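# Load a motor housing can into the press nest

## Task

Pick a single motor housing can out of the steel tray on the robot's table and set it into the round nest beneath the press's raised ram on that same table, with its open end facing up and sitting all the way down in the nest; at the end, no part of the robot may be in contact with any can.

## Robot and tools

Robot: two arms, left_arm and right_arm, each ending in a two-finger gripper. The fingers extend along the gripper's own +z axis and close along its y axis. The reported gripper point lies between the finger pads, just under 1 cm behind the tips. Occasionally something may briefly pull on a held part or nudge a loose object.

Frames: results give end_effector_position (metres) and end_effector_quat_wxyz in a scene frame whose origin sits at table-top height halfway between the arms' nominal bases; +x points out over the table, +z up, and left_arm is on the +y side (arm names do not match image sides). A BASES line, if present, gives calibrated base places. Printed positions can be off, more so at long reach. Motion offsets, however, are expressed in each arm's own Hand target axes.

Rows: every motion command uses rows of 14 numbers, each in [-1, 1], always for both arms: dx, dy, dz, rx, ry, rz, opening for left_arm, then the same seven for right_arm. The six pose numbers are an offset (not a pose) from that arm's Hand target as it stood when the action or move began; 1.0 equals 0.6 m or 180 degrees, and rx, ry, rz form one rotation vector. Opening is absolute, not an offset: +1 fully open (about 87 mm between pads), +0.5 about 69 mm, 0 about 43 mm, -0.5 about 18 mm, -1 closed. Sending zeros for an arm's six pose numbers re-commands its current Hand target; a 0 opening is a real command, so repeat the present opening to leave a gripper unchanged.

execute_actions: argument actions is a list of actions; each action is a list of up to 15 rows, one per control step of 1/30 s, with the last row repeated until 15 steps are used. All rows of an action count from the start pose, not from the row before, while each new action starts from the updated Hand target, so a repeated offset keeps moving further. Optional cameras lists camera names (omitted, null or ["all"] for all, [] for none). An empty actions list just reports state and images.

move: target is one 14-number row, or up to 15 rows differing only in pose offsets, all measured from the same starting Hand targets. speed is m/s, 0.002 to 0.5 (default 0.25), one value or one per target; rotation is capped at twice that in rad/s. blend (m) rounds corners between listed targets. opening_speed (0.2 or more, per second on the -1 to +1 scale) ramps the fingers; otherwise the opening is sent at once. blocking=false returns after about 0.5 s while the move continues; then call wait or stop before other motion. Paths run straight, ignore obstacles and the other arm, last at least 0.5 s and at most 10 s. The result adds a move: line: done (settled within 10 mm and 2 degrees), off_target, moving, held, or fault, plus limits=paced (pose clipped) or limits=held (steps withheld). Done does not mean free of contact.

wait: seconds, 0 to 10; arms keep their last command. stop: no arguments; brakes a running move (fingers continue unless opening_speed was set). zoom_image: camera is cam_head_left or cam_head_right, region [x0, y0, x1, y1] in pixels, at most 504 by 504, from that camera's latest image. finished_scene: scene is the integer 1; it ends the episode and cannot be undone.

Controller behaviour: each step the commanded pose is clipped to within 100 mm and 20 degrees of the measured gripper pose; Hand target in the result is this clipped pose, and later offsets count from it. Grippers often stop short, sag or tilt from friction and weight; check position and orientation after each move and correct tilt. Small commands may not move at all or may go sideways. An arm blocked by an object keeps pushing until you command its target back past the gripper. A 'pose unreachable' line means the clearance check withheld that arm's command; it does not guard gripper-to-gripper contact. HELD in step readings marks withheld steps.

Gripping: grip_measured uses the same scale as the opening command (readings may be off by about 1 mm). For a firm hold, command roughly 0.04 below the reading seen at first contact; smaller margins grip more gently. Pads give about 20 N each; fast closing squeezes harder.

Joint ranges (rad): waist -2.618 to 3.054, shoulder 0.000 to 3.142, elbow 0.000 to 3.142 (straight at 2.901), wrist pitch -1.571 to 1.571, wrist yaw -1.571 to 1.571, wrist roll -2.094 to 2.094. Joint torques follow the Joint positions order, include arm weight, carry offsets and noise, and joints 1 to 3 wrap at ±28 N m.

Cameras: cam_head_left and cam_head_right, 672x504 each, pinhole with radial distortion.

Avoid: dropping the can, releasing something while it moves, fast impacts, hard presses, arms colliding, and anything leaving the table. Motor heat builds when holding loads, reaching far or pushing at unreachable poses; MOTOR HOT appears at 75 °C, at 90 °C the arm folds and idles for good, at 100 °C it collapses. Move smoothly and efficiently, and finish with the gripper clear of every can.

Each tool is called after "Request:" by a JSON object that holds its "method" and its "body", one argument or row to a line.

## Session

Request:
{"method": "execute_actions", "body": {
  "actions": []
}}

Scene clock: 464.60 s.
left_arm: end_effector_position=(+0.3743, +0.0178, +0.1024) grip_measured=-0.015 end_effector_quat_wxyz=(+0.193, +0.787, +0.482, -0.333) | right_arm: end_effector_position=(+0.5203, -0.4964, +0.3712) grip_measured=+0.978 end_effector_quat_wxyz=(+0.724, +0.437, +0.511, -0.150)
Joint positions: left_arm=[-0.489 2.294 2.125 -1.463 0.788 1.631 0.493] | right_arm=[-0.099 1.771 1.565 0.339 0.781 0.41 0.989]
Joint velocities: left_arm=[-0.007 -0.002 0.012 0.007 0.051 -0.037 0.006] | right_arm=[-0.007 0.007 0.007 0.066 -0.007 -0.051 -0.003]
Joint torques (N m): left_arm=[0.59 -11.48 7.73 -0.17 0.66 0.16] | right_arm=[-0.23 -9.35 8.21 1.63 -0.06 -0.04]
Heat: left arm: 46 °C; right arm: 50 °C.
Hand target: left_arm +0.3781, +0.0166, +0.1061; +0.200, +0.785, +0.479, -0.337 | right_arm +0.5166, -0.4959, +0.3856; +0.734, +0.438, +0.499, -0.144
Tool commands: left_gripper/opening=-0.12 right_gripper/opening=+1.0
Off the commanded pose: left_arm 0.006 m, 1 deg | right_arm 0.015 m, 2 deg.

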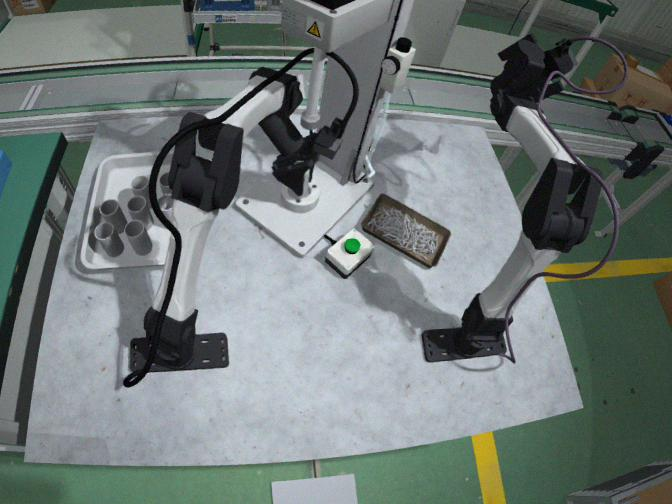

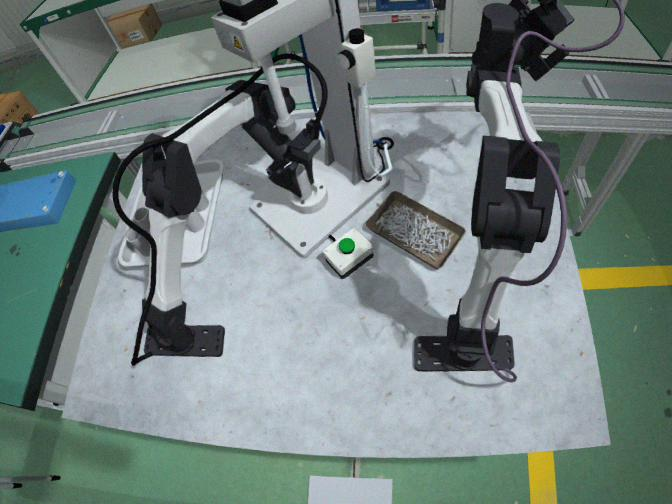

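Request:
{"method": "zoom_image", "body": {
  "camera": "cam_head_left",
  "region": [230, 100, 390, 260]
}}

Request:
{"method": "zoom_image", "body": {
  "camera": "cam_head_right",
  "region": [230, 100, 390, 260]
}}

Request:
{"method": "zoom_image", "body": {
  "camera": "cam_head_left",
  "region": [70, 130, 210, 280]
}}

Scaled by 3.150.

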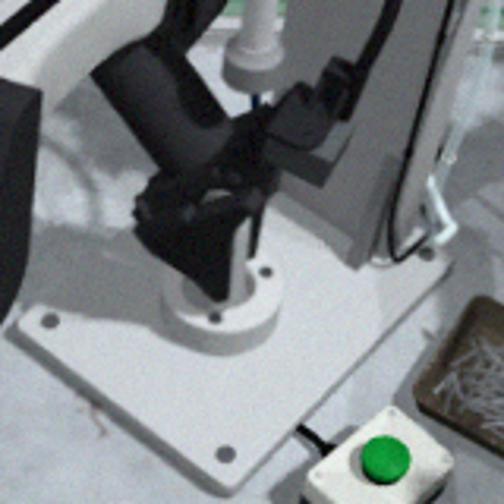

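Scaled by 3.150.

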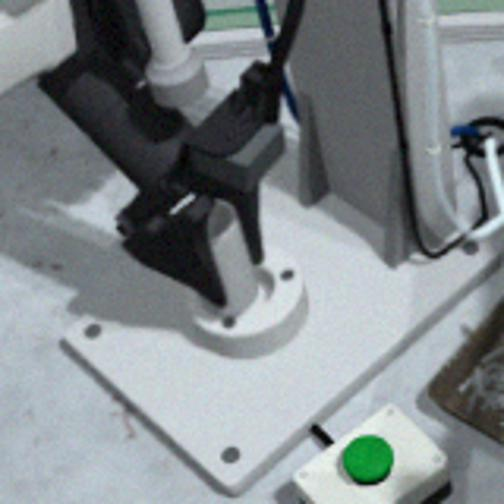

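Scaled by 3.360.

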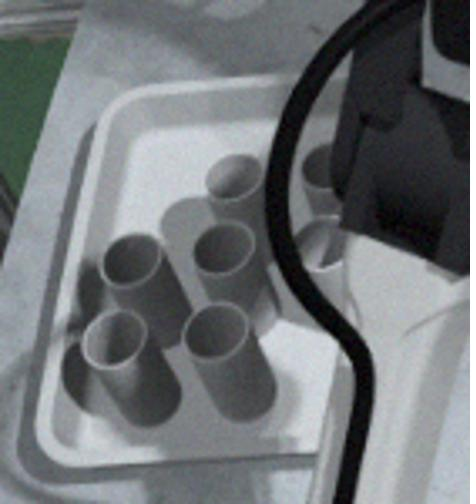

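Request:
{"method": "zoom_image", "body": {
  "camera": "cam_head_left",
  "region": [265, 150, 335, 220]
}}

Request:
{"method": "zoom_image", "body": {
  "camera": "cam_head_right",
  "region": [270, 150, 340, 220]
}}

Scaled by 7.200.

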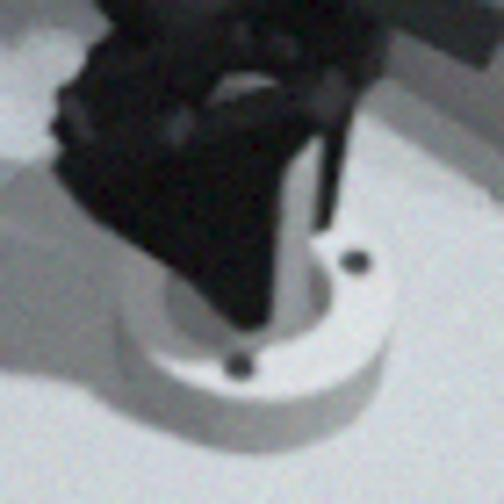

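Scaled by 7.200.

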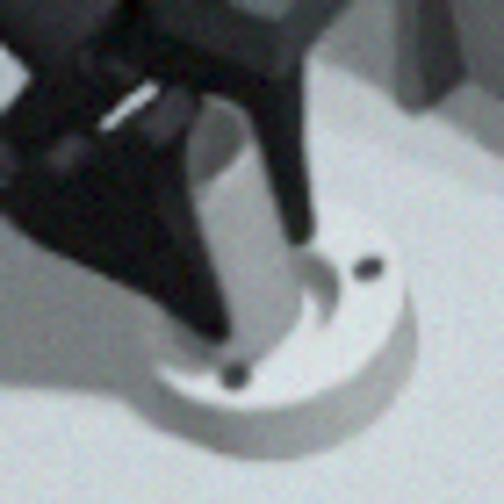

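Request:
{"method": "move", "body": {
  "target": [0.018,0.0002,0.0173,0,0,0,-0.12,0,0,0,0,0,0,1],
  "speed": 0.05
}}

Request:
{"method": "zoom_image", "body": {
  "camera": "cam_head_left",
  "region": [265, 150, 335, 220]
}}

Request:
{"method": "zoom_image", "body": {
  "camera": "cam_head_right",
  "region": [270, 150, 340, 220]
}}

Scene clock: 487.47 s.
left_arm: end_effector_position=(+0.3741, +0.0170, +0.0976) grip_measured=-0.015 end_effector_quat_wxyz=(+0.194, +0.786, +0.481, -0.335) | right_arm: end_effector_position=(+0.5203, -0.4964, +0.3712) grip_measured=+0.978 end_effector_quat_wxyz=(+0.724, +0.437, +0.511, -0.150)
Joint positions: left_arm=[-0.489 2.294 2.104 -1.443 0.793 1.633 0.493] | right_arm=[-0.099 1.771 1.565 0.339 0.781 0.41 0.989]
Joint velocities: left_arm=[0.002 -0.002 0.007 0.007 -0.066 -0.007 0.006] | right_arm=[0.002 0.007 -0.002 -0.081 0.007 -0.007 -0.008]
Joint torques (N m): left_arm=[0.66 -11.82 4.11 0.22 0.59 0.18] | right_arm=[-0.23 -9.36 8.21 1.63 -0.06 -0.04]
Heat: left arm: 49 °C; right arm: 50 °C.
Hand target: left_arm +0.3780, +0.0167, +0.0912; +0.200, +0.785, +0.479, -0.337 | right_arm +0.5166, -0.4959, +0.3856; +0.734, +0.438, +0.499, -0.144
Off the commanded pose: left_arm 0.008 m, 1 deg | right_arm 0.015 m, 2 deg.
move: off_target (right_arm)

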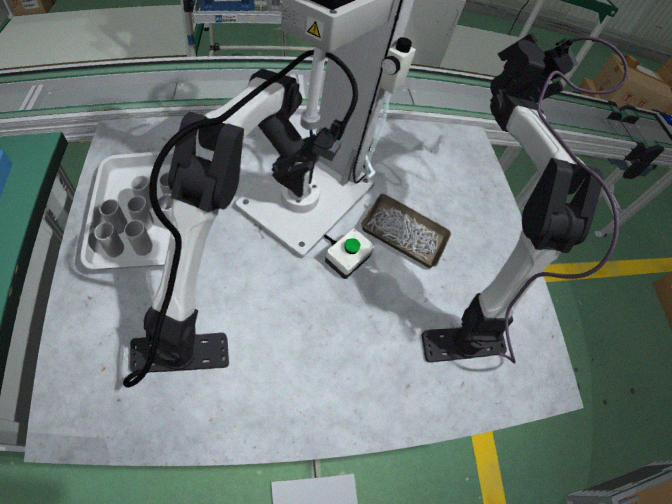

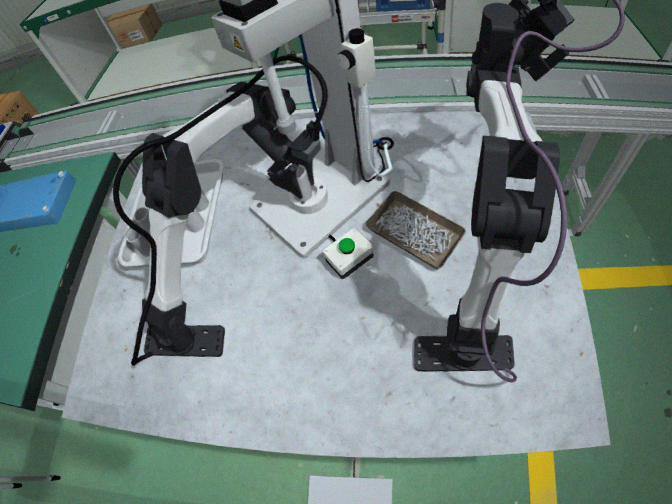

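Scaled by 7.200.

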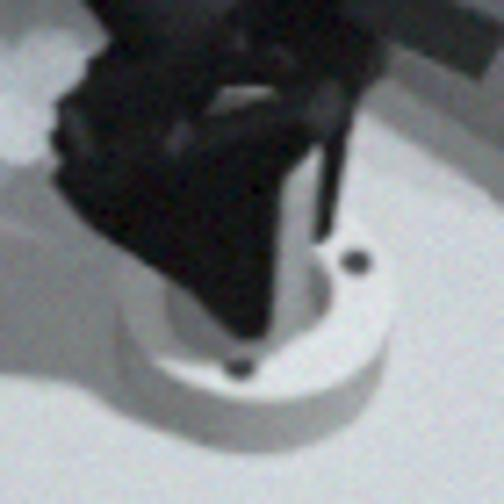

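Scaled by 7.200.

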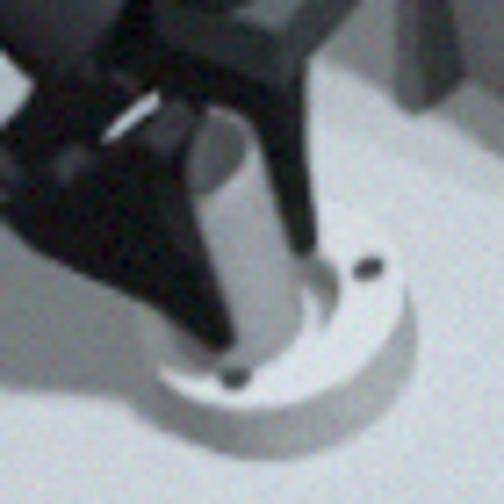

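Request:
{"method": "move", "body": {
  "target": [0.012,0.0001,0.0115,0,0,0,-0.12,0,0,0,0,0,0,1],
  "speed": 0.05
}}

Request:
{"method": "zoom_image", "body": {
  "camera": "cam_head_left",
  "region": [265, 150, 335, 220]
}}

Request:
{"method": "zoom_image", "body": {
  "camera": "cam_head_right",
  "region": [270, 150, 340, 220]
}}

Scene clock: 490.27 s.
left_arm: end_effector_position=(+0.3720, +0.0137, +0.0951) grip_measured=-0.016 end_effector_quat_wxyz=(+0.202, +0.778, +0.481, -0.351) | right_arm: end_effector_position=(+0.5203, -0.4964, +0.3712) grip_measured=+0.978 end_effector_quat_wxyz=(+0.724, +0.437, +0.511, -0.150)
Joint positions: left_arm=[-0.485 2.294 2.08 -1.425 0.831 1.633 0.492] | right_arm=[-0.099 1.771 1.565 0.339 0.781 0.41 0.989]
Joint velocities: left_arm=[-0.017 -0.002 0.002 -0.037 -0.051 -0.037 0.004] | right_arm=[-0.017 -0.017 -0.002 -0.037 -0.037 0.007 -0.013]
Joint torques (N m): left_arm=[0.28 -11.59 3.03 0.38 0.27 0.2] | right_arm=[-0.23 -9.36 8.21 1.63 -0.06 -0.04]
Heat: left arm: 49 °C; right arm: 50 °C.
Hand target: left_arm +0.3778, +0.0169, +0.0811; +0.199, +0.785, +0.479, -0.337 | right_arm +0.5166, -0.4959, +0.3856; +0.734, +0.438, +0.499, -0.144
Off the commanded pose: left_arm 0.015 m, 2 deg | right_arm 0.015 m, 2 deg.
move: off_target (left_arm, right_arm)

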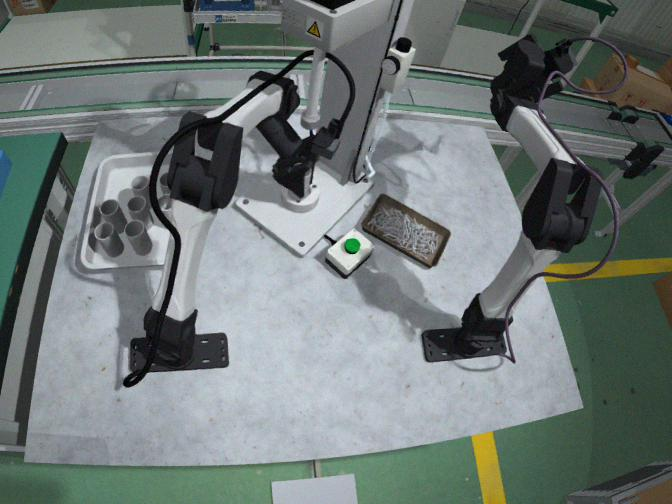

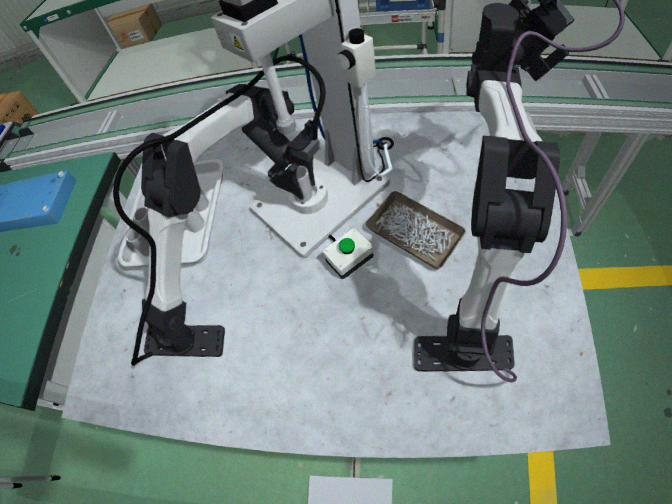

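Scaled by 7.200.

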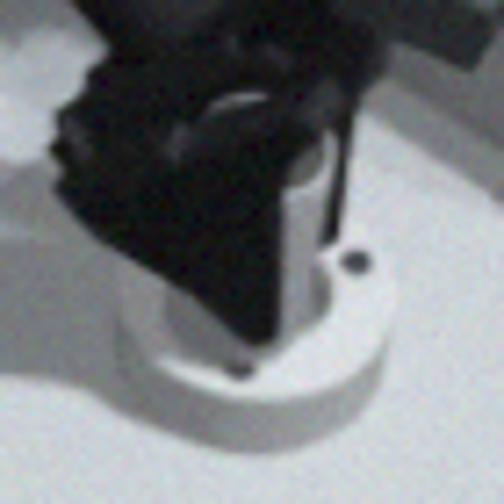

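Scaled by 7.200.

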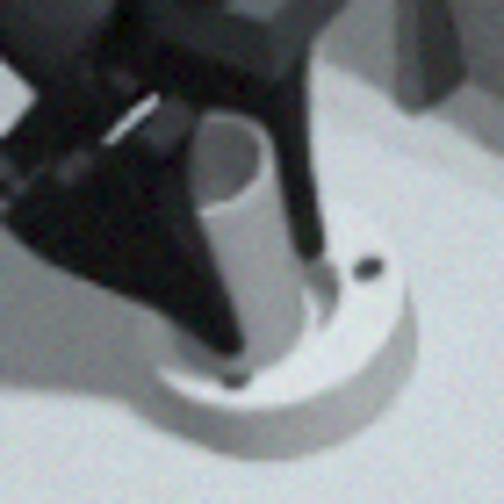

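Request:
{"method": "move", "body": {
  "target": [
    [-0.0211,-0.0008,-0.0068,0,0,0,-0.12,0,0,0,0,0,0,1],
    [0.0005,-0.0005,0.0139,0,0,0,-0.12,0,0,0,0,0,0,1]
  ],
  "speed": 0.04
}}

Request:
{"method": "zoom_image", "body": {
  "camera": "cam_head_left",
  "region": [265, 150, 335, 220]
}}

Request:
{"method": "zoom_image", "body": {
  "camera": "cam_head_right",
  "region": [270, 150, 340, 220]
}}

Scene clock: 532.10 s.
left_arm: end_effector_position=(+0.3717, +0.0130, +0.0943) grip_measured=-0.017 end_effector_quat_wxyz=(+0.207, +0.777, +0.480, -0.350) | right_arm: end_effector_position=(+0.5203, -0.4964, +0.3712) grip_measured=+0.978 end_effector_quat_wxyz=(+0.724, +0.437, +0.511, -0.150)
Joint positions: left_arm=[-0.485 2.282 2.054 -1.4 0.836 1.629 0.491] | right_arm=[-0.099 1.771 1.565 0.339 0.781 0.41 0.989]
Joint velocities: left_arm=[0.002 -0.007 -0.012 0.037 0.007 -0.022 -0.001] | right_arm=[-0.007 0.002 -0.012 -0.007 -0.007 0.037 0.003]
Joint torques (N m): left_arm=[-0.77 -11.07 2.3 0.55 0.28 0.04] | right_arm=[-0.23 -9.36 8.21 1.63 -0.06 -0.04]
Heat: left arm: 47 °C; right arm: 50 °C.
Hand target: left_arm +0.3748, +0.0119, +0.0752; +0.200, +0.785, +0.479, -0.338 | right_arm +0.5166, -0.4959, +0.3856; +0.734, +0.438, +0.499, -0.144
Off the commanded pose: left_arm 0.019 m, 2 deg | right_arm 0.015 m, 2 deg.
move: off_target (left_arm, right_arm)

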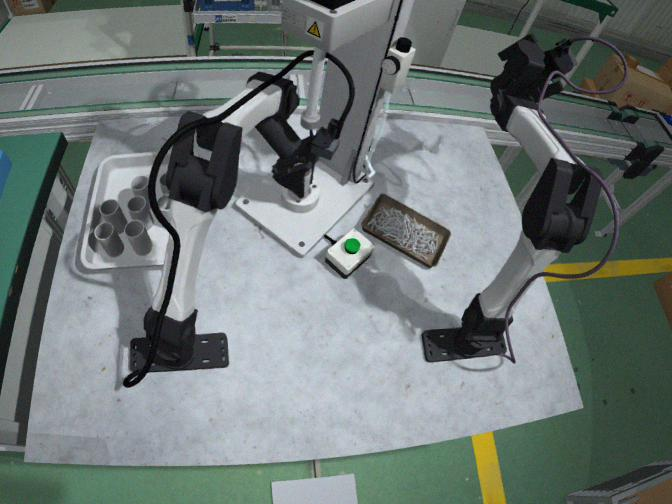

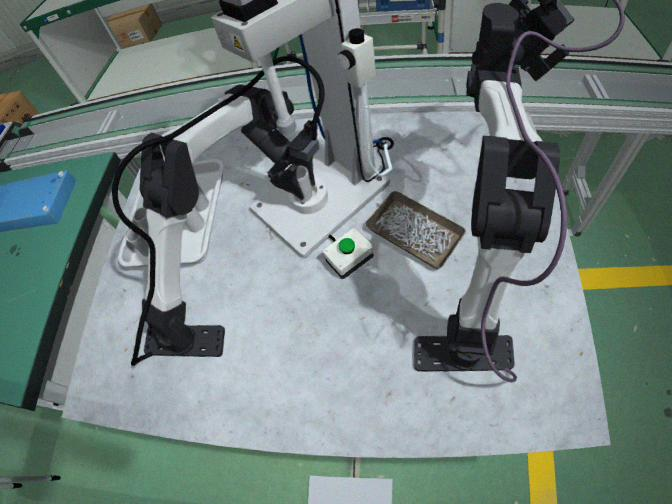

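Scaled by 7.200.

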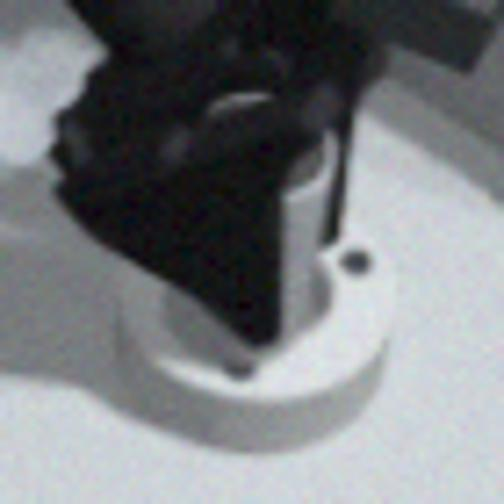

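Scaled by 7.200.

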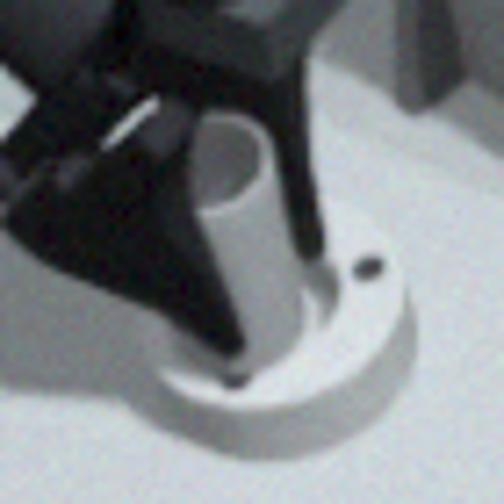

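Request:
{"method": "move", "body": {
  "target": [-0.0517,-0.0006,-0.0495,0,0,0,-0.12,0,0,0,0,0,0,1],
  "speed": 0.06
}}

Request:
{"method": "zoom_image", "body": {
  "camera": "cam_head_left",
  "region": [265, 150, 335, 220]
}}

Request:
{"method": "zoom_image", "body": {
  "camera": "cam_head_right",
  "region": [270, 150, 340, 220]
}}

Scene clock: 536.17 s.
left_arm: end_effector_position=(+0.3749, +0.0148, +0.1153) grip_measured=-0.017 end_effector_quat_wxyz=(+0.201, +0.785, +0.480, -0.337) | right_arm: end_effector_position=(+0.5203, -0.4964, +0.3712) grip_measured=+0.978 end_effector_quat_wxyz=(+0.724, +0.437, +0.511, -0.150)
Joint positions: left_arm=[-0.489 2.296 2.174 -1.498 0.804 1.628 0.491] | right_arm=[-0.099 1.771 1.565 0.339 0.781 0.41 0.989]
Joint velocities: left_arm=[-0.022 0.027 -0.007 0.022 -0.022 0.007 0.001] | right_arm=[-0.007 0.017 0.007 0.051 -0.051 -0.037 -0.003]
Joint torques (N m): left_arm=[-0.61 -11.71 7.6 -0.12 0.53 -0.03] | right_arm=[-0.23 -9.37 8.21 1.63 -0.06 -0.04]
Heat: left arm: 47 °C; right arm: 50 °C.
Hand target: left_arm +0.3751, +0.0113, +0.1182; +0.200, +0.785, +0.479, -0.338 | right_arm +0.5166, -0.4959, +0.3856; +0.734, +0.438, +0.499, -0.144
Off the commanded pose: left_arm 0.004 m, 0 deg | right_arm 0.015 m, 2 deg.
move: off_target (right_arm)

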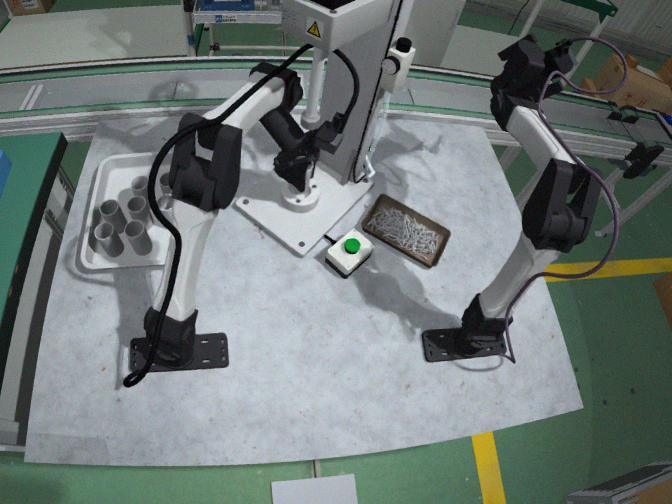

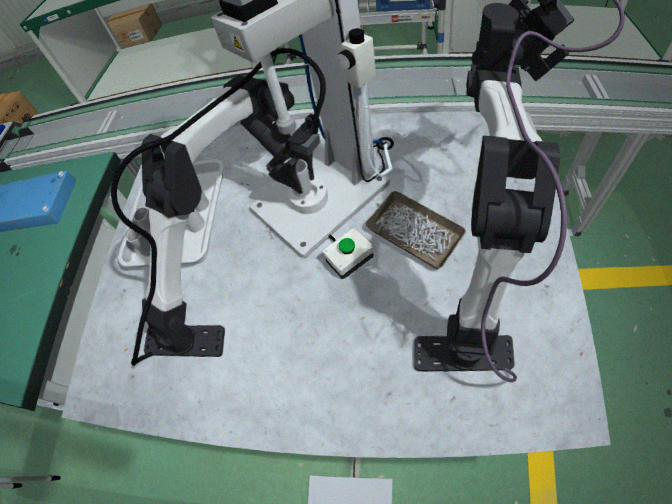

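Scaled by 7.200.

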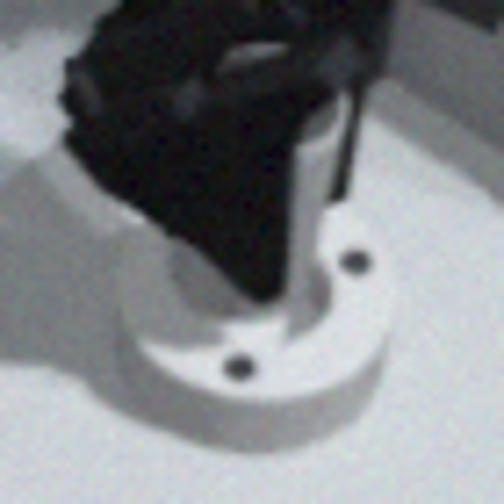

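Scaled by 7.200.

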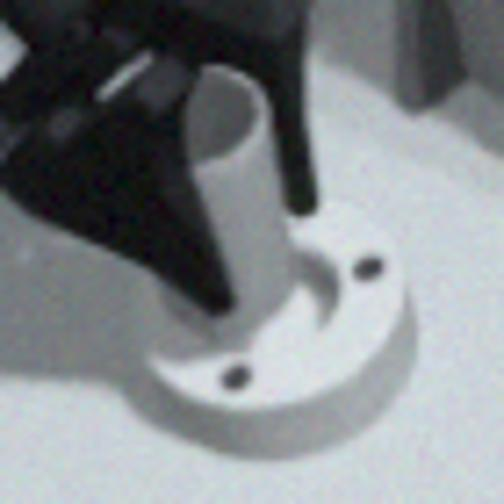

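Request:
{"method": "zoom_image", "body": {
  "camera": "cam_head_right",
  "region": [285, 155, 331, 209]
}}

Request:
{"method": "zoom_image", "body": {
  "camera": "cam_head_left",
  "region": [278, 155, 324, 209]
}}

Scaled by 9.333.

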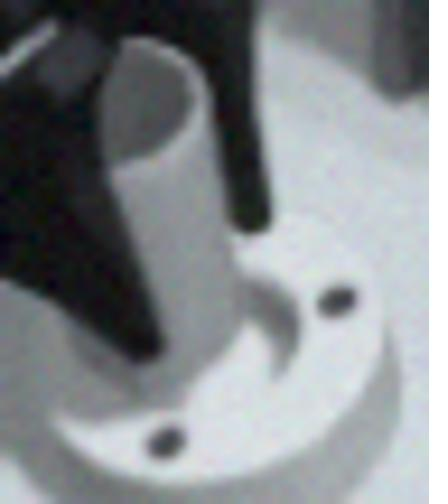

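Scaled by 9.333.

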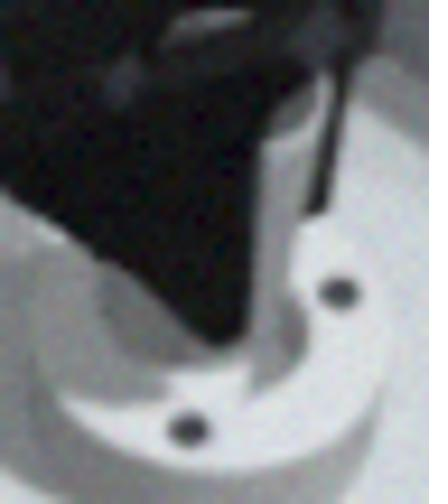

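Request:
{"method": "move", "body": {
  "target": [-0.0721,-0.0009,-0.0691,0,0,0,-0.12,0,0,0,0,0,0,1],
  "speed": 0.12
}}

Request:
{"method": "zoom_image", "body": {
  "camera": "cam_head_right",
  "region": [265, 125, 335, 215]
}}

Request:
{"method": "zoom_image", "body": {
  "camera": "cam_head_left",
  "region": [265, 125, 335, 215]
}}

Scene clock: 581.90 s.
left_arm: end_effector_position=(+0.3741, +0.0116, +0.1394) grip_measured=-0.017 end_effector_quat_wxyz=(+0.202, +0.775, +0.501, -0.329) | right_arm: end_effector_position=(+0.5203, -0.4964, +0.3712) grip_measured=+0.978 end_effector_quat_wxyz=(+0.724, +0.437, +0.511, -0.150)
Joint positions: left_arm=[-0.501 2.284 2.255 -1.54 0.792 1.544 0.491] | right_arm=[-0.099 1.771 1.565 0.339 0.781 0.41 0.989]
Joint velocities: left_arm=[0.007 -0.002 -0.002 0.007 0.037 0.022 -0.011] | right_arm=[0.007 -0.012 0.002 -0.037 -0.007 0.051 -0.024]
Joint torques (N m): left_arm=[0.43 -19.18 8.17 -0.02 0.69 -0.07] | right_arm=[-0.23 -9.36 8.21 1.63 -0.06 -0.04]
Heat: left arm: 50 °C; right arm: 51 °C.
Hand target: left_arm +0.3755, +0.0105, +0.1788; +0.200, +0.785, +0.478, -0.338 | right_arm +0.5166, -0.4959, +0.3856; +0.734, +0.438, +0.499, -0.144
Off the commanded pose: left_arm 0.039 m, 3 deg | right_arm 0.015 m, 2 deg.
joint sent to its limit (left arm) — joint 4 (wrist pitch), lower limit. The joint targets are off in orientation, not in position.
move: off_target (left_arm, right_arm)

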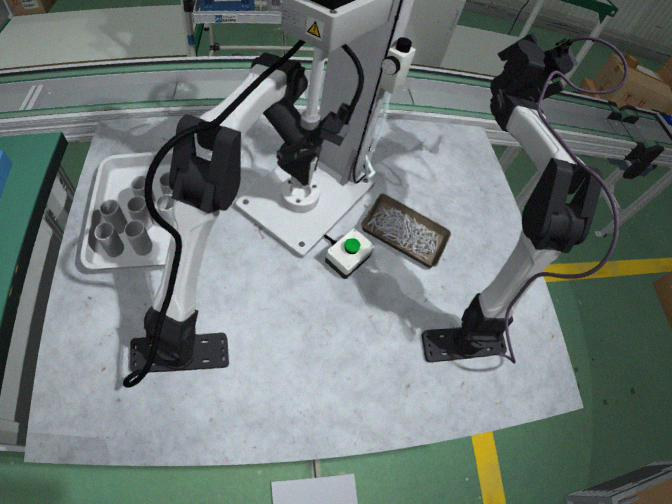

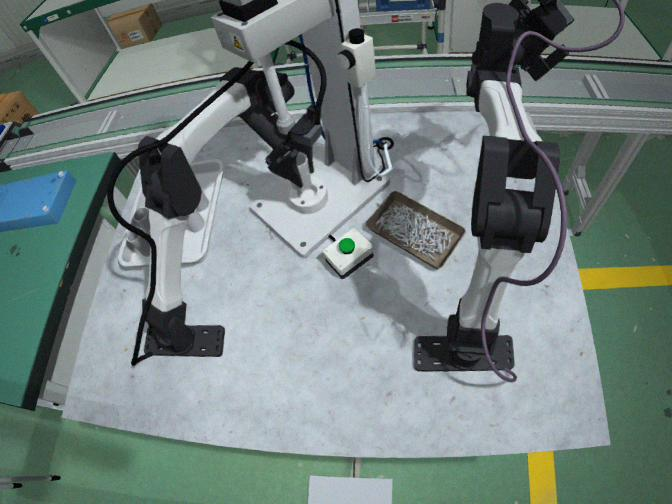

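Scaled by 5.600.

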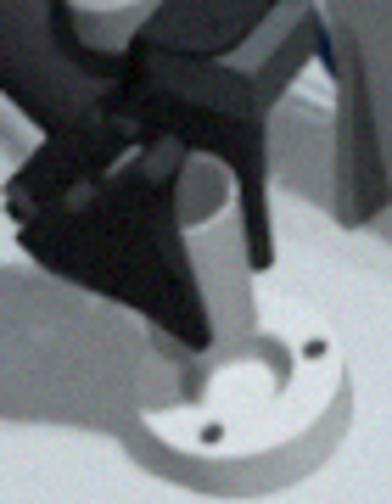

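Scaled by 5.600.

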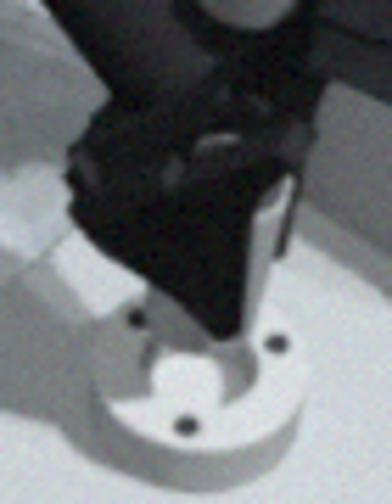

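Request:
{"method": "move", "body": {
  "target": [0.0748,0.0193,0.0388,0,-0.044,0,-0.12,0,0,0,0,0,0,1],
  "speed": 0.1
}}

Request:
{"method": "zoom_image", "body": {
  "camera": "cam_head_right",
  "region": [265, 125, 335, 215]
}}

Request:
{"method": "zoom_image", "body": {
  "camera": "cam_head_left",
  "region": [265, 125, 335, 215]
}}

Scene clock: 613.47 s.
left_arm: end_effector_position=(+0.3757, -0.0013, +0.1309) grip_measured=-0.017 end_effector_quat_wxyz=(+0.235, +0.777, +0.453, -0.368) | right_arm: end_effector_position=(+0.5203, -0.4964, +0.3712) grip_measured=+0.978 end_effector_quat_wxyz=(+0.724, +0.437, +0.511, -0.150)
Joint positions: left_arm=[-0.488 2.331 2.255 -1.546 0.903 1.675 0.491] | right_arm=[-0.099 1.771 1.565 0.339 0.781 0.41 0.989]
Joint velocities: left_arm=[0.017 0.002 -0.002 -0.007 -0.066 -0.037 -0.009] | right_arm=[0.007 0.012 0.002 0.022 0.037 0.066 -0.018]
Joint torques (N m): left_arm=[6.09 -11.96 4.74 -0.08 0.88 0.25] | right_arm=[-0.21 -9.35 8.21 1.63 -0.06 -0.04]
Heat: left arm: 66 °C; right arm: 51 °C.
Hand target: left_arm +0.3917, +0.0191, +0.1294; +0.231, +0.761, +0.464, -0.390 | right_arm +0.5166, -0.4959, +0.3856; +0.734, +0.438, +0.499, -0.144
Off the commanded pose: left_arm 0.025 m, 3 deg | right_arm 0.015 m, 2 deg.
joint sent to its limit (left arm) — joint 4 (wrist pitch), lower limit. The joint targets are off in orientation, not in position.
move: off_target (left_arm, right_arm)

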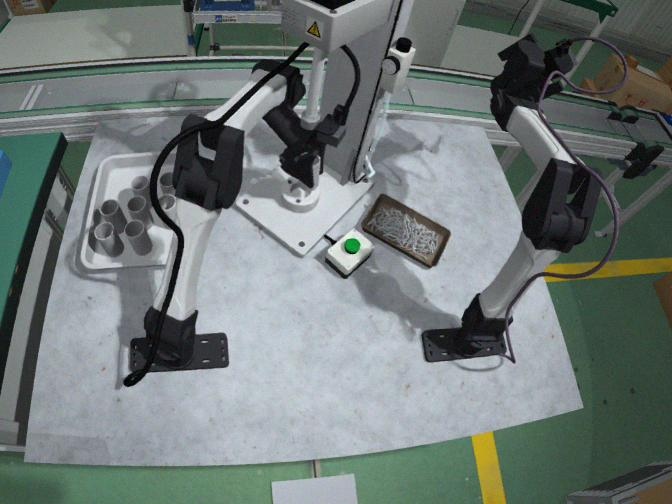

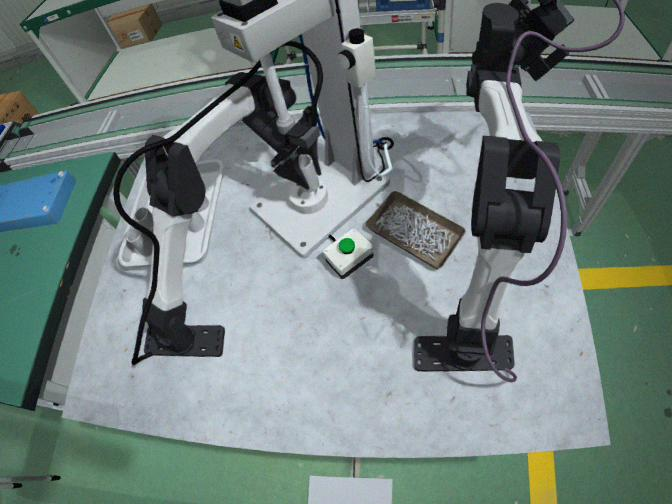

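Scaled by 5.600.

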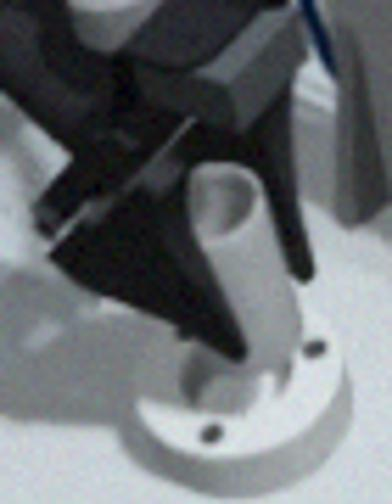

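Scaled by 5.600.

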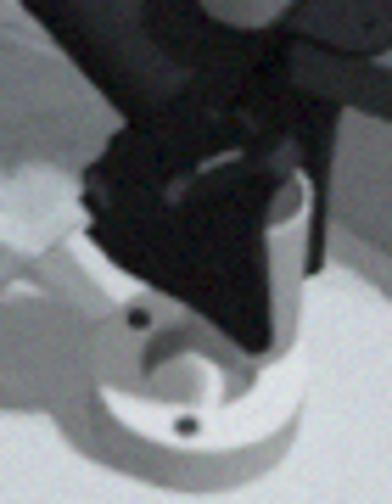

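Request:
{"method": "move", "body": {
  "target": [-0.006,-0.04,0.008,-0.0033,0.0118,0.0143,-0.12,0,0,0,0,0,0,1],
  "speed": 0.08
}}

Request:
{"method": "zoom_image", "body": {
  "camera": "cam_head_right",
  "region": [230, 60, 350, 220]
}}

Request:
{"method": "zoom_image", "body": {
  "camera": "cam_head_left",
  "region": [230, 60, 350, 220]
}}

Scene clock: 625.93 s.
left_arm: end_effector_position=(+0.3657, +0.0237, +0.1064) grip_measured=-0.018 end_effector_quat_wxyz=(+0.207, +0.772, +0.465, -0.381) | right_arm: end_effector_position=(+0.5203, -0.4964, +0.3712) grip_measured=+0.978 end_effector_quat_wxyz=(+0.724, +0.437, +0.511, -0.150)
Joint positions: left_arm=[-0.45 2.308 2.117 -1.544 0.886 1.738 0.491] | right_arm=[-0.099 1.771 1.565 0.339 0.781 0.41 0.989]
Joint velocities: left_arm=[-0.007 -0.012 -0.002 -0.081 -0.066 0.022 0.004] | right_arm=[0.002 -0.002 0.017 -0.007 -0.037 0.066 -0.008]
Joint torques (N m): left_arm=[0.87 -18.43 4.6 -0.14 0.69 0.22] | right_arm=[-0.23 -9.36 8.21 1.63 -0.06 -0.04]
Heat: left arm: 62 °C; right arm: 51 °C.
Hand target: left_arm +0.3678, +0.0248, +0.1300; +0.236, +0.777, +0.454, -0.368 | right_arm +0.5166, -0.4959, +0.3856; +0.734, +0.438, +0.499, -0.144
Off the commanded pose: left_arm 0.023 m, 4 deg | right_arm 0.015 m, 2 deg.
move: off_target (left_arm, right_arm)

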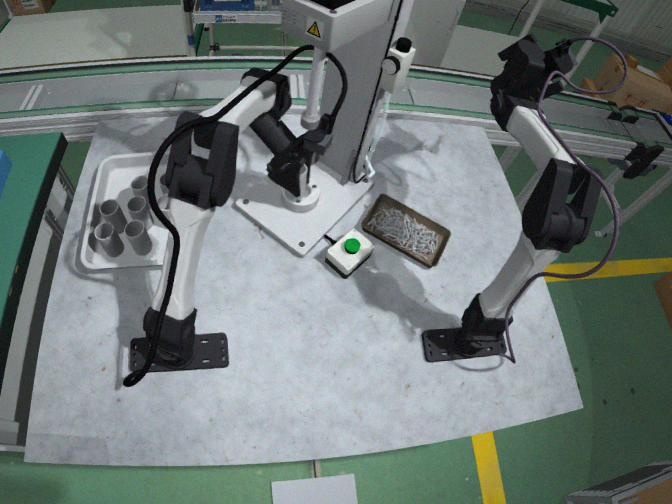

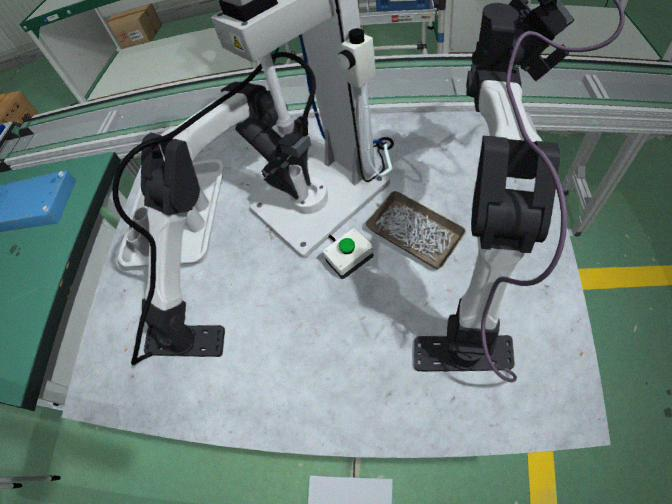

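Scaled by 3.150.

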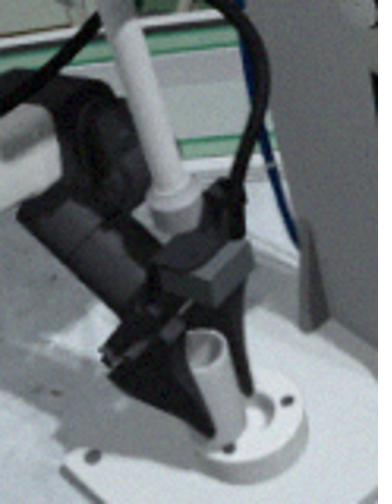

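Scaled by 3.150.

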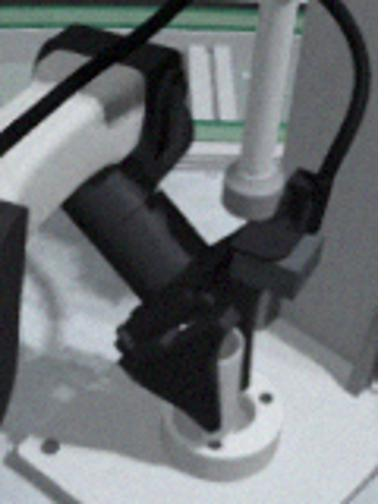

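Request:
{"method": "move", "body": {
  "target": [
    [0.0314,-0.0013,0.0248,0.0148,0.0024,-0.0156,-0.12,0,0,0,0,0,0,1],
    [0.0303,0.0348,0.0227,0.0148,0.0024,-0.0156,-0.12,0,0,0,0,0,0,1]
  ],
  "speed": 0.06
}}

Request:
{"method": "zoom_image", "body": {
  "camera": "cam_head_right",
  "region": [265, 125, 335, 215]
}}

Request:
{"method": "zoom_image", "body": {
  "camera": "cam_head_left",
  "region": [265, 125, 335, 215]
}}

Scene clock: 642.77 s.
left_arm: end_effector_position=(+0.3833, +0.0169, +0.1050) grip_measured=-0.018 end_effector_quat_wxyz=(+0.217, +0.772, +0.468, -0.371) | right_arm: end_effector_position=(+0.5203, -0.4964, +0.3712) grip_measured=+0.978 end_effector_quat_wxyz=(+0.724, +0.437, +0.511, -0.150)
Joint positions: left_arm=[-0.45 2.368 2.221 -1.545 0.883 1.712 0.491] | right_arm=[-0.099 1.771 1.565 0.339 0.781 0.41 0.989]
Joint velocities: left_arm=[-0.017 -0.002 -0.027 -0.022 0.007 -0.037 -0.004] | right_arm=[-0.002 0.002 -0.017 0.007 0.022 -0.095 0.003]
Joint torques (N m): left_arm=[0.09 -11.95 7.58 -0.18 0.59 -0.08] | right_arm=[-0.21 -9.36 8.2 1.63 -0.06 -0.04]
Heat: left arm: 62 °C; right arm: 51 °C.
Hand target: left_arm +0.3866, +0.0151, +0.1075; +0.207, +0.772, +0.465, -0.381 | right_arm +0.5166, -0.4959, +0.3856; +0.734, +0.438, +0.499, -0.144
Off the commanded pose: left_arm 0.005 m, 2 deg | right_arm 0.015 m, 2 deg.
joint sent to its limit (left arm) — joint 4 (wrist pitch), lower limit. The joint targets still meet the commanded pose.
move: off_target (right_arm)

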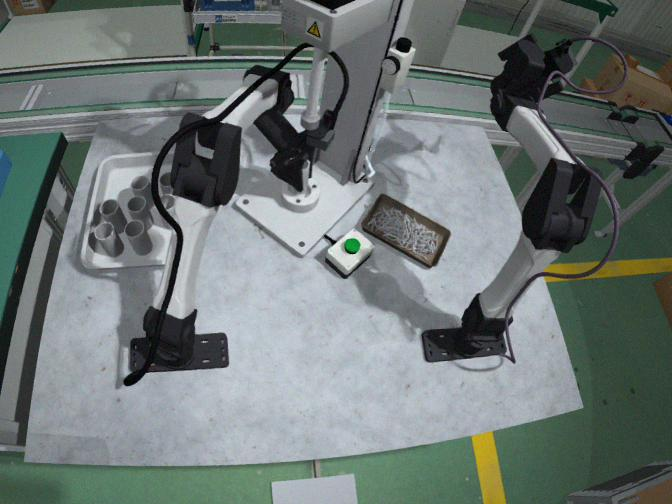

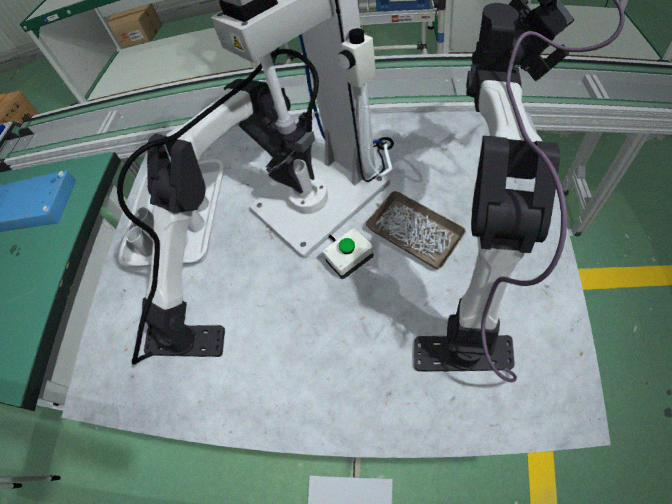

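Scaled by 5.600.

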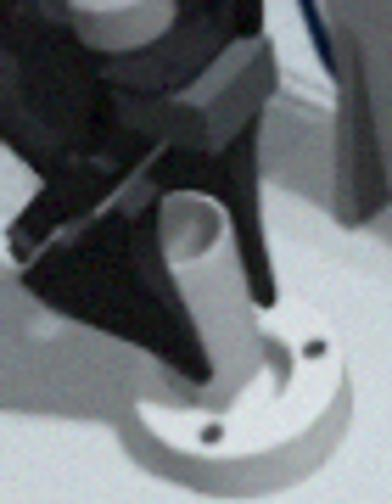

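Scaled by 5.600.

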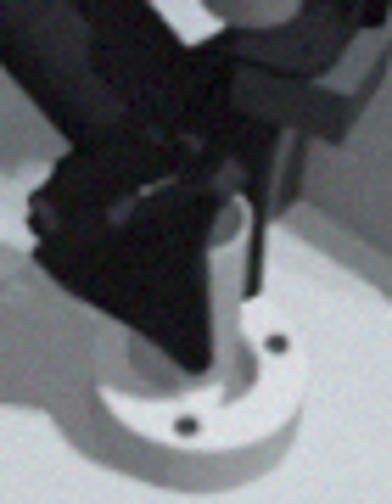

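Request:
{"method": "move", "body": {
  "target": [
    [-0.001,0.0157,0,0,0,0,-0.12,0,0,0,0,0,0,1],
    [0.0225,0.0167,0.0187,0,-0.015,0,-0.12,0,0,0,0,0,0,1]
  ],
  "speed": 0.05
}}

Request:
{"method": "zoom_image", "body": {
  "camera": "cam_head_right",
  "region": [265, 125, 335, 215]
}}

Request:
{"method": "zoom_image", "body": {
  "camera": "cam_head_left",
  "region": [265, 125, 335, 215]
}}

Scene clock: 650.63 s.
left_arm: end_effector_position=(+0.3912, +0.0109, +0.0993) grip_measured=-0.018 end_effector_quat_wxyz=(+0.230, +0.762, +0.466, -0.388) | right_arm: end_effector_position=(+0.5203, -0.4964, +0.3712) grip_measured=+0.978 end_effector_quat_wxyz=(+0.724, +0.437, +0.511, -0.150)
Joint positions: left_arm=[-0.441 2.424 2.276 -1.556 0.928 1.723 0.491] | right_arm=[-0.099 1.771 1.565 0.339 0.781 0.41 0.989]
Joint velocities: left_arm=[0.017 0.002 -0.002 -0.066 -0.007 -0.037 -0.004] | right_arm=[-0.007 -0.012 0.007 0.051 -0.022 0.066 -0.008]
Joint torques (N m): left_arm=[0.24 -10.63 5.79 -0.13 0.58 0.22] | right_arm=[-0.23 -9.35 8.21 1.63 -0.06 -0.04]
Heat: left arm: 61 °C; right arm: 51 °C.
Hand target: left_arm +0.3944, +0.0106, +0.0892; +0.218, +0.763, +0.460, -0.399 | right_arm +0.5166, -0.4959, +0.3856; +0.734, +0.438, +0.499, -0.144
Off the commanded pose: left_arm 0.010 m, 2 deg | right_arm 0.015 m, 2 deg.
joint read past its limit (left arm) — joint 4 (wrist pitch), lower limit.
joint sent to its limit (left arm) — joint 4 (wrist pitch), lower limit. The joint targets still meet the commanded pose.
move: off_target (right_arm)

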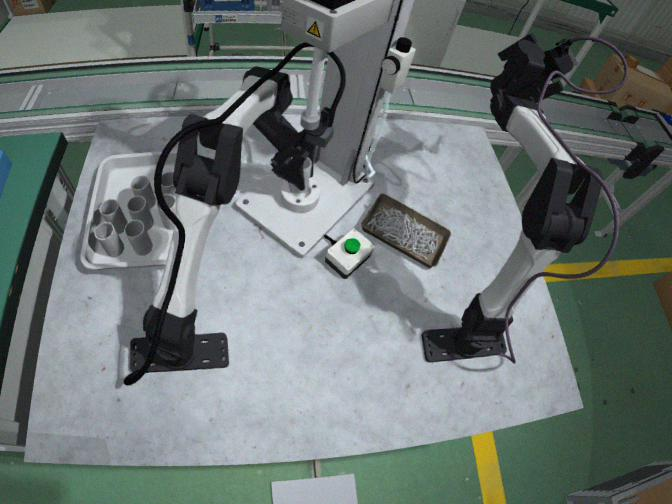

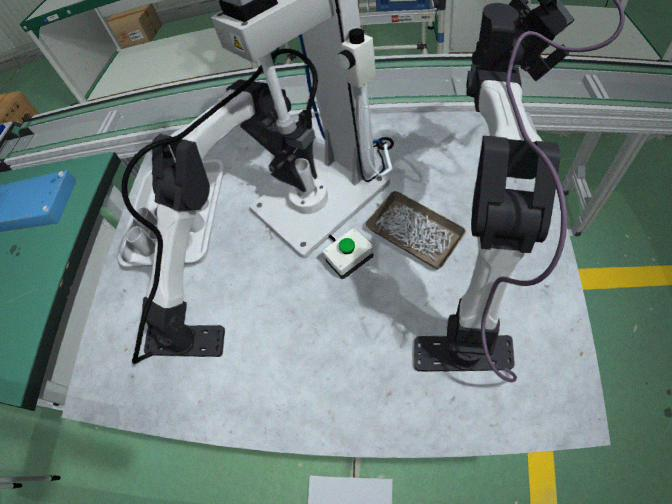

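Scaled by 5.600.

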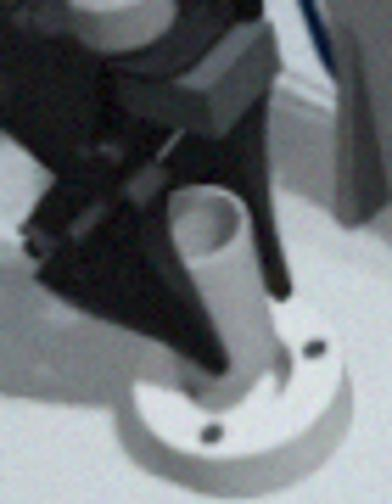

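Scaled by 5.600.

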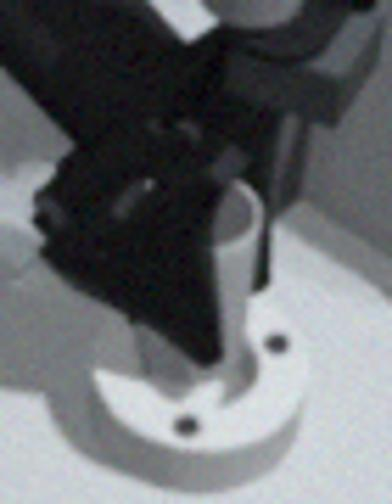

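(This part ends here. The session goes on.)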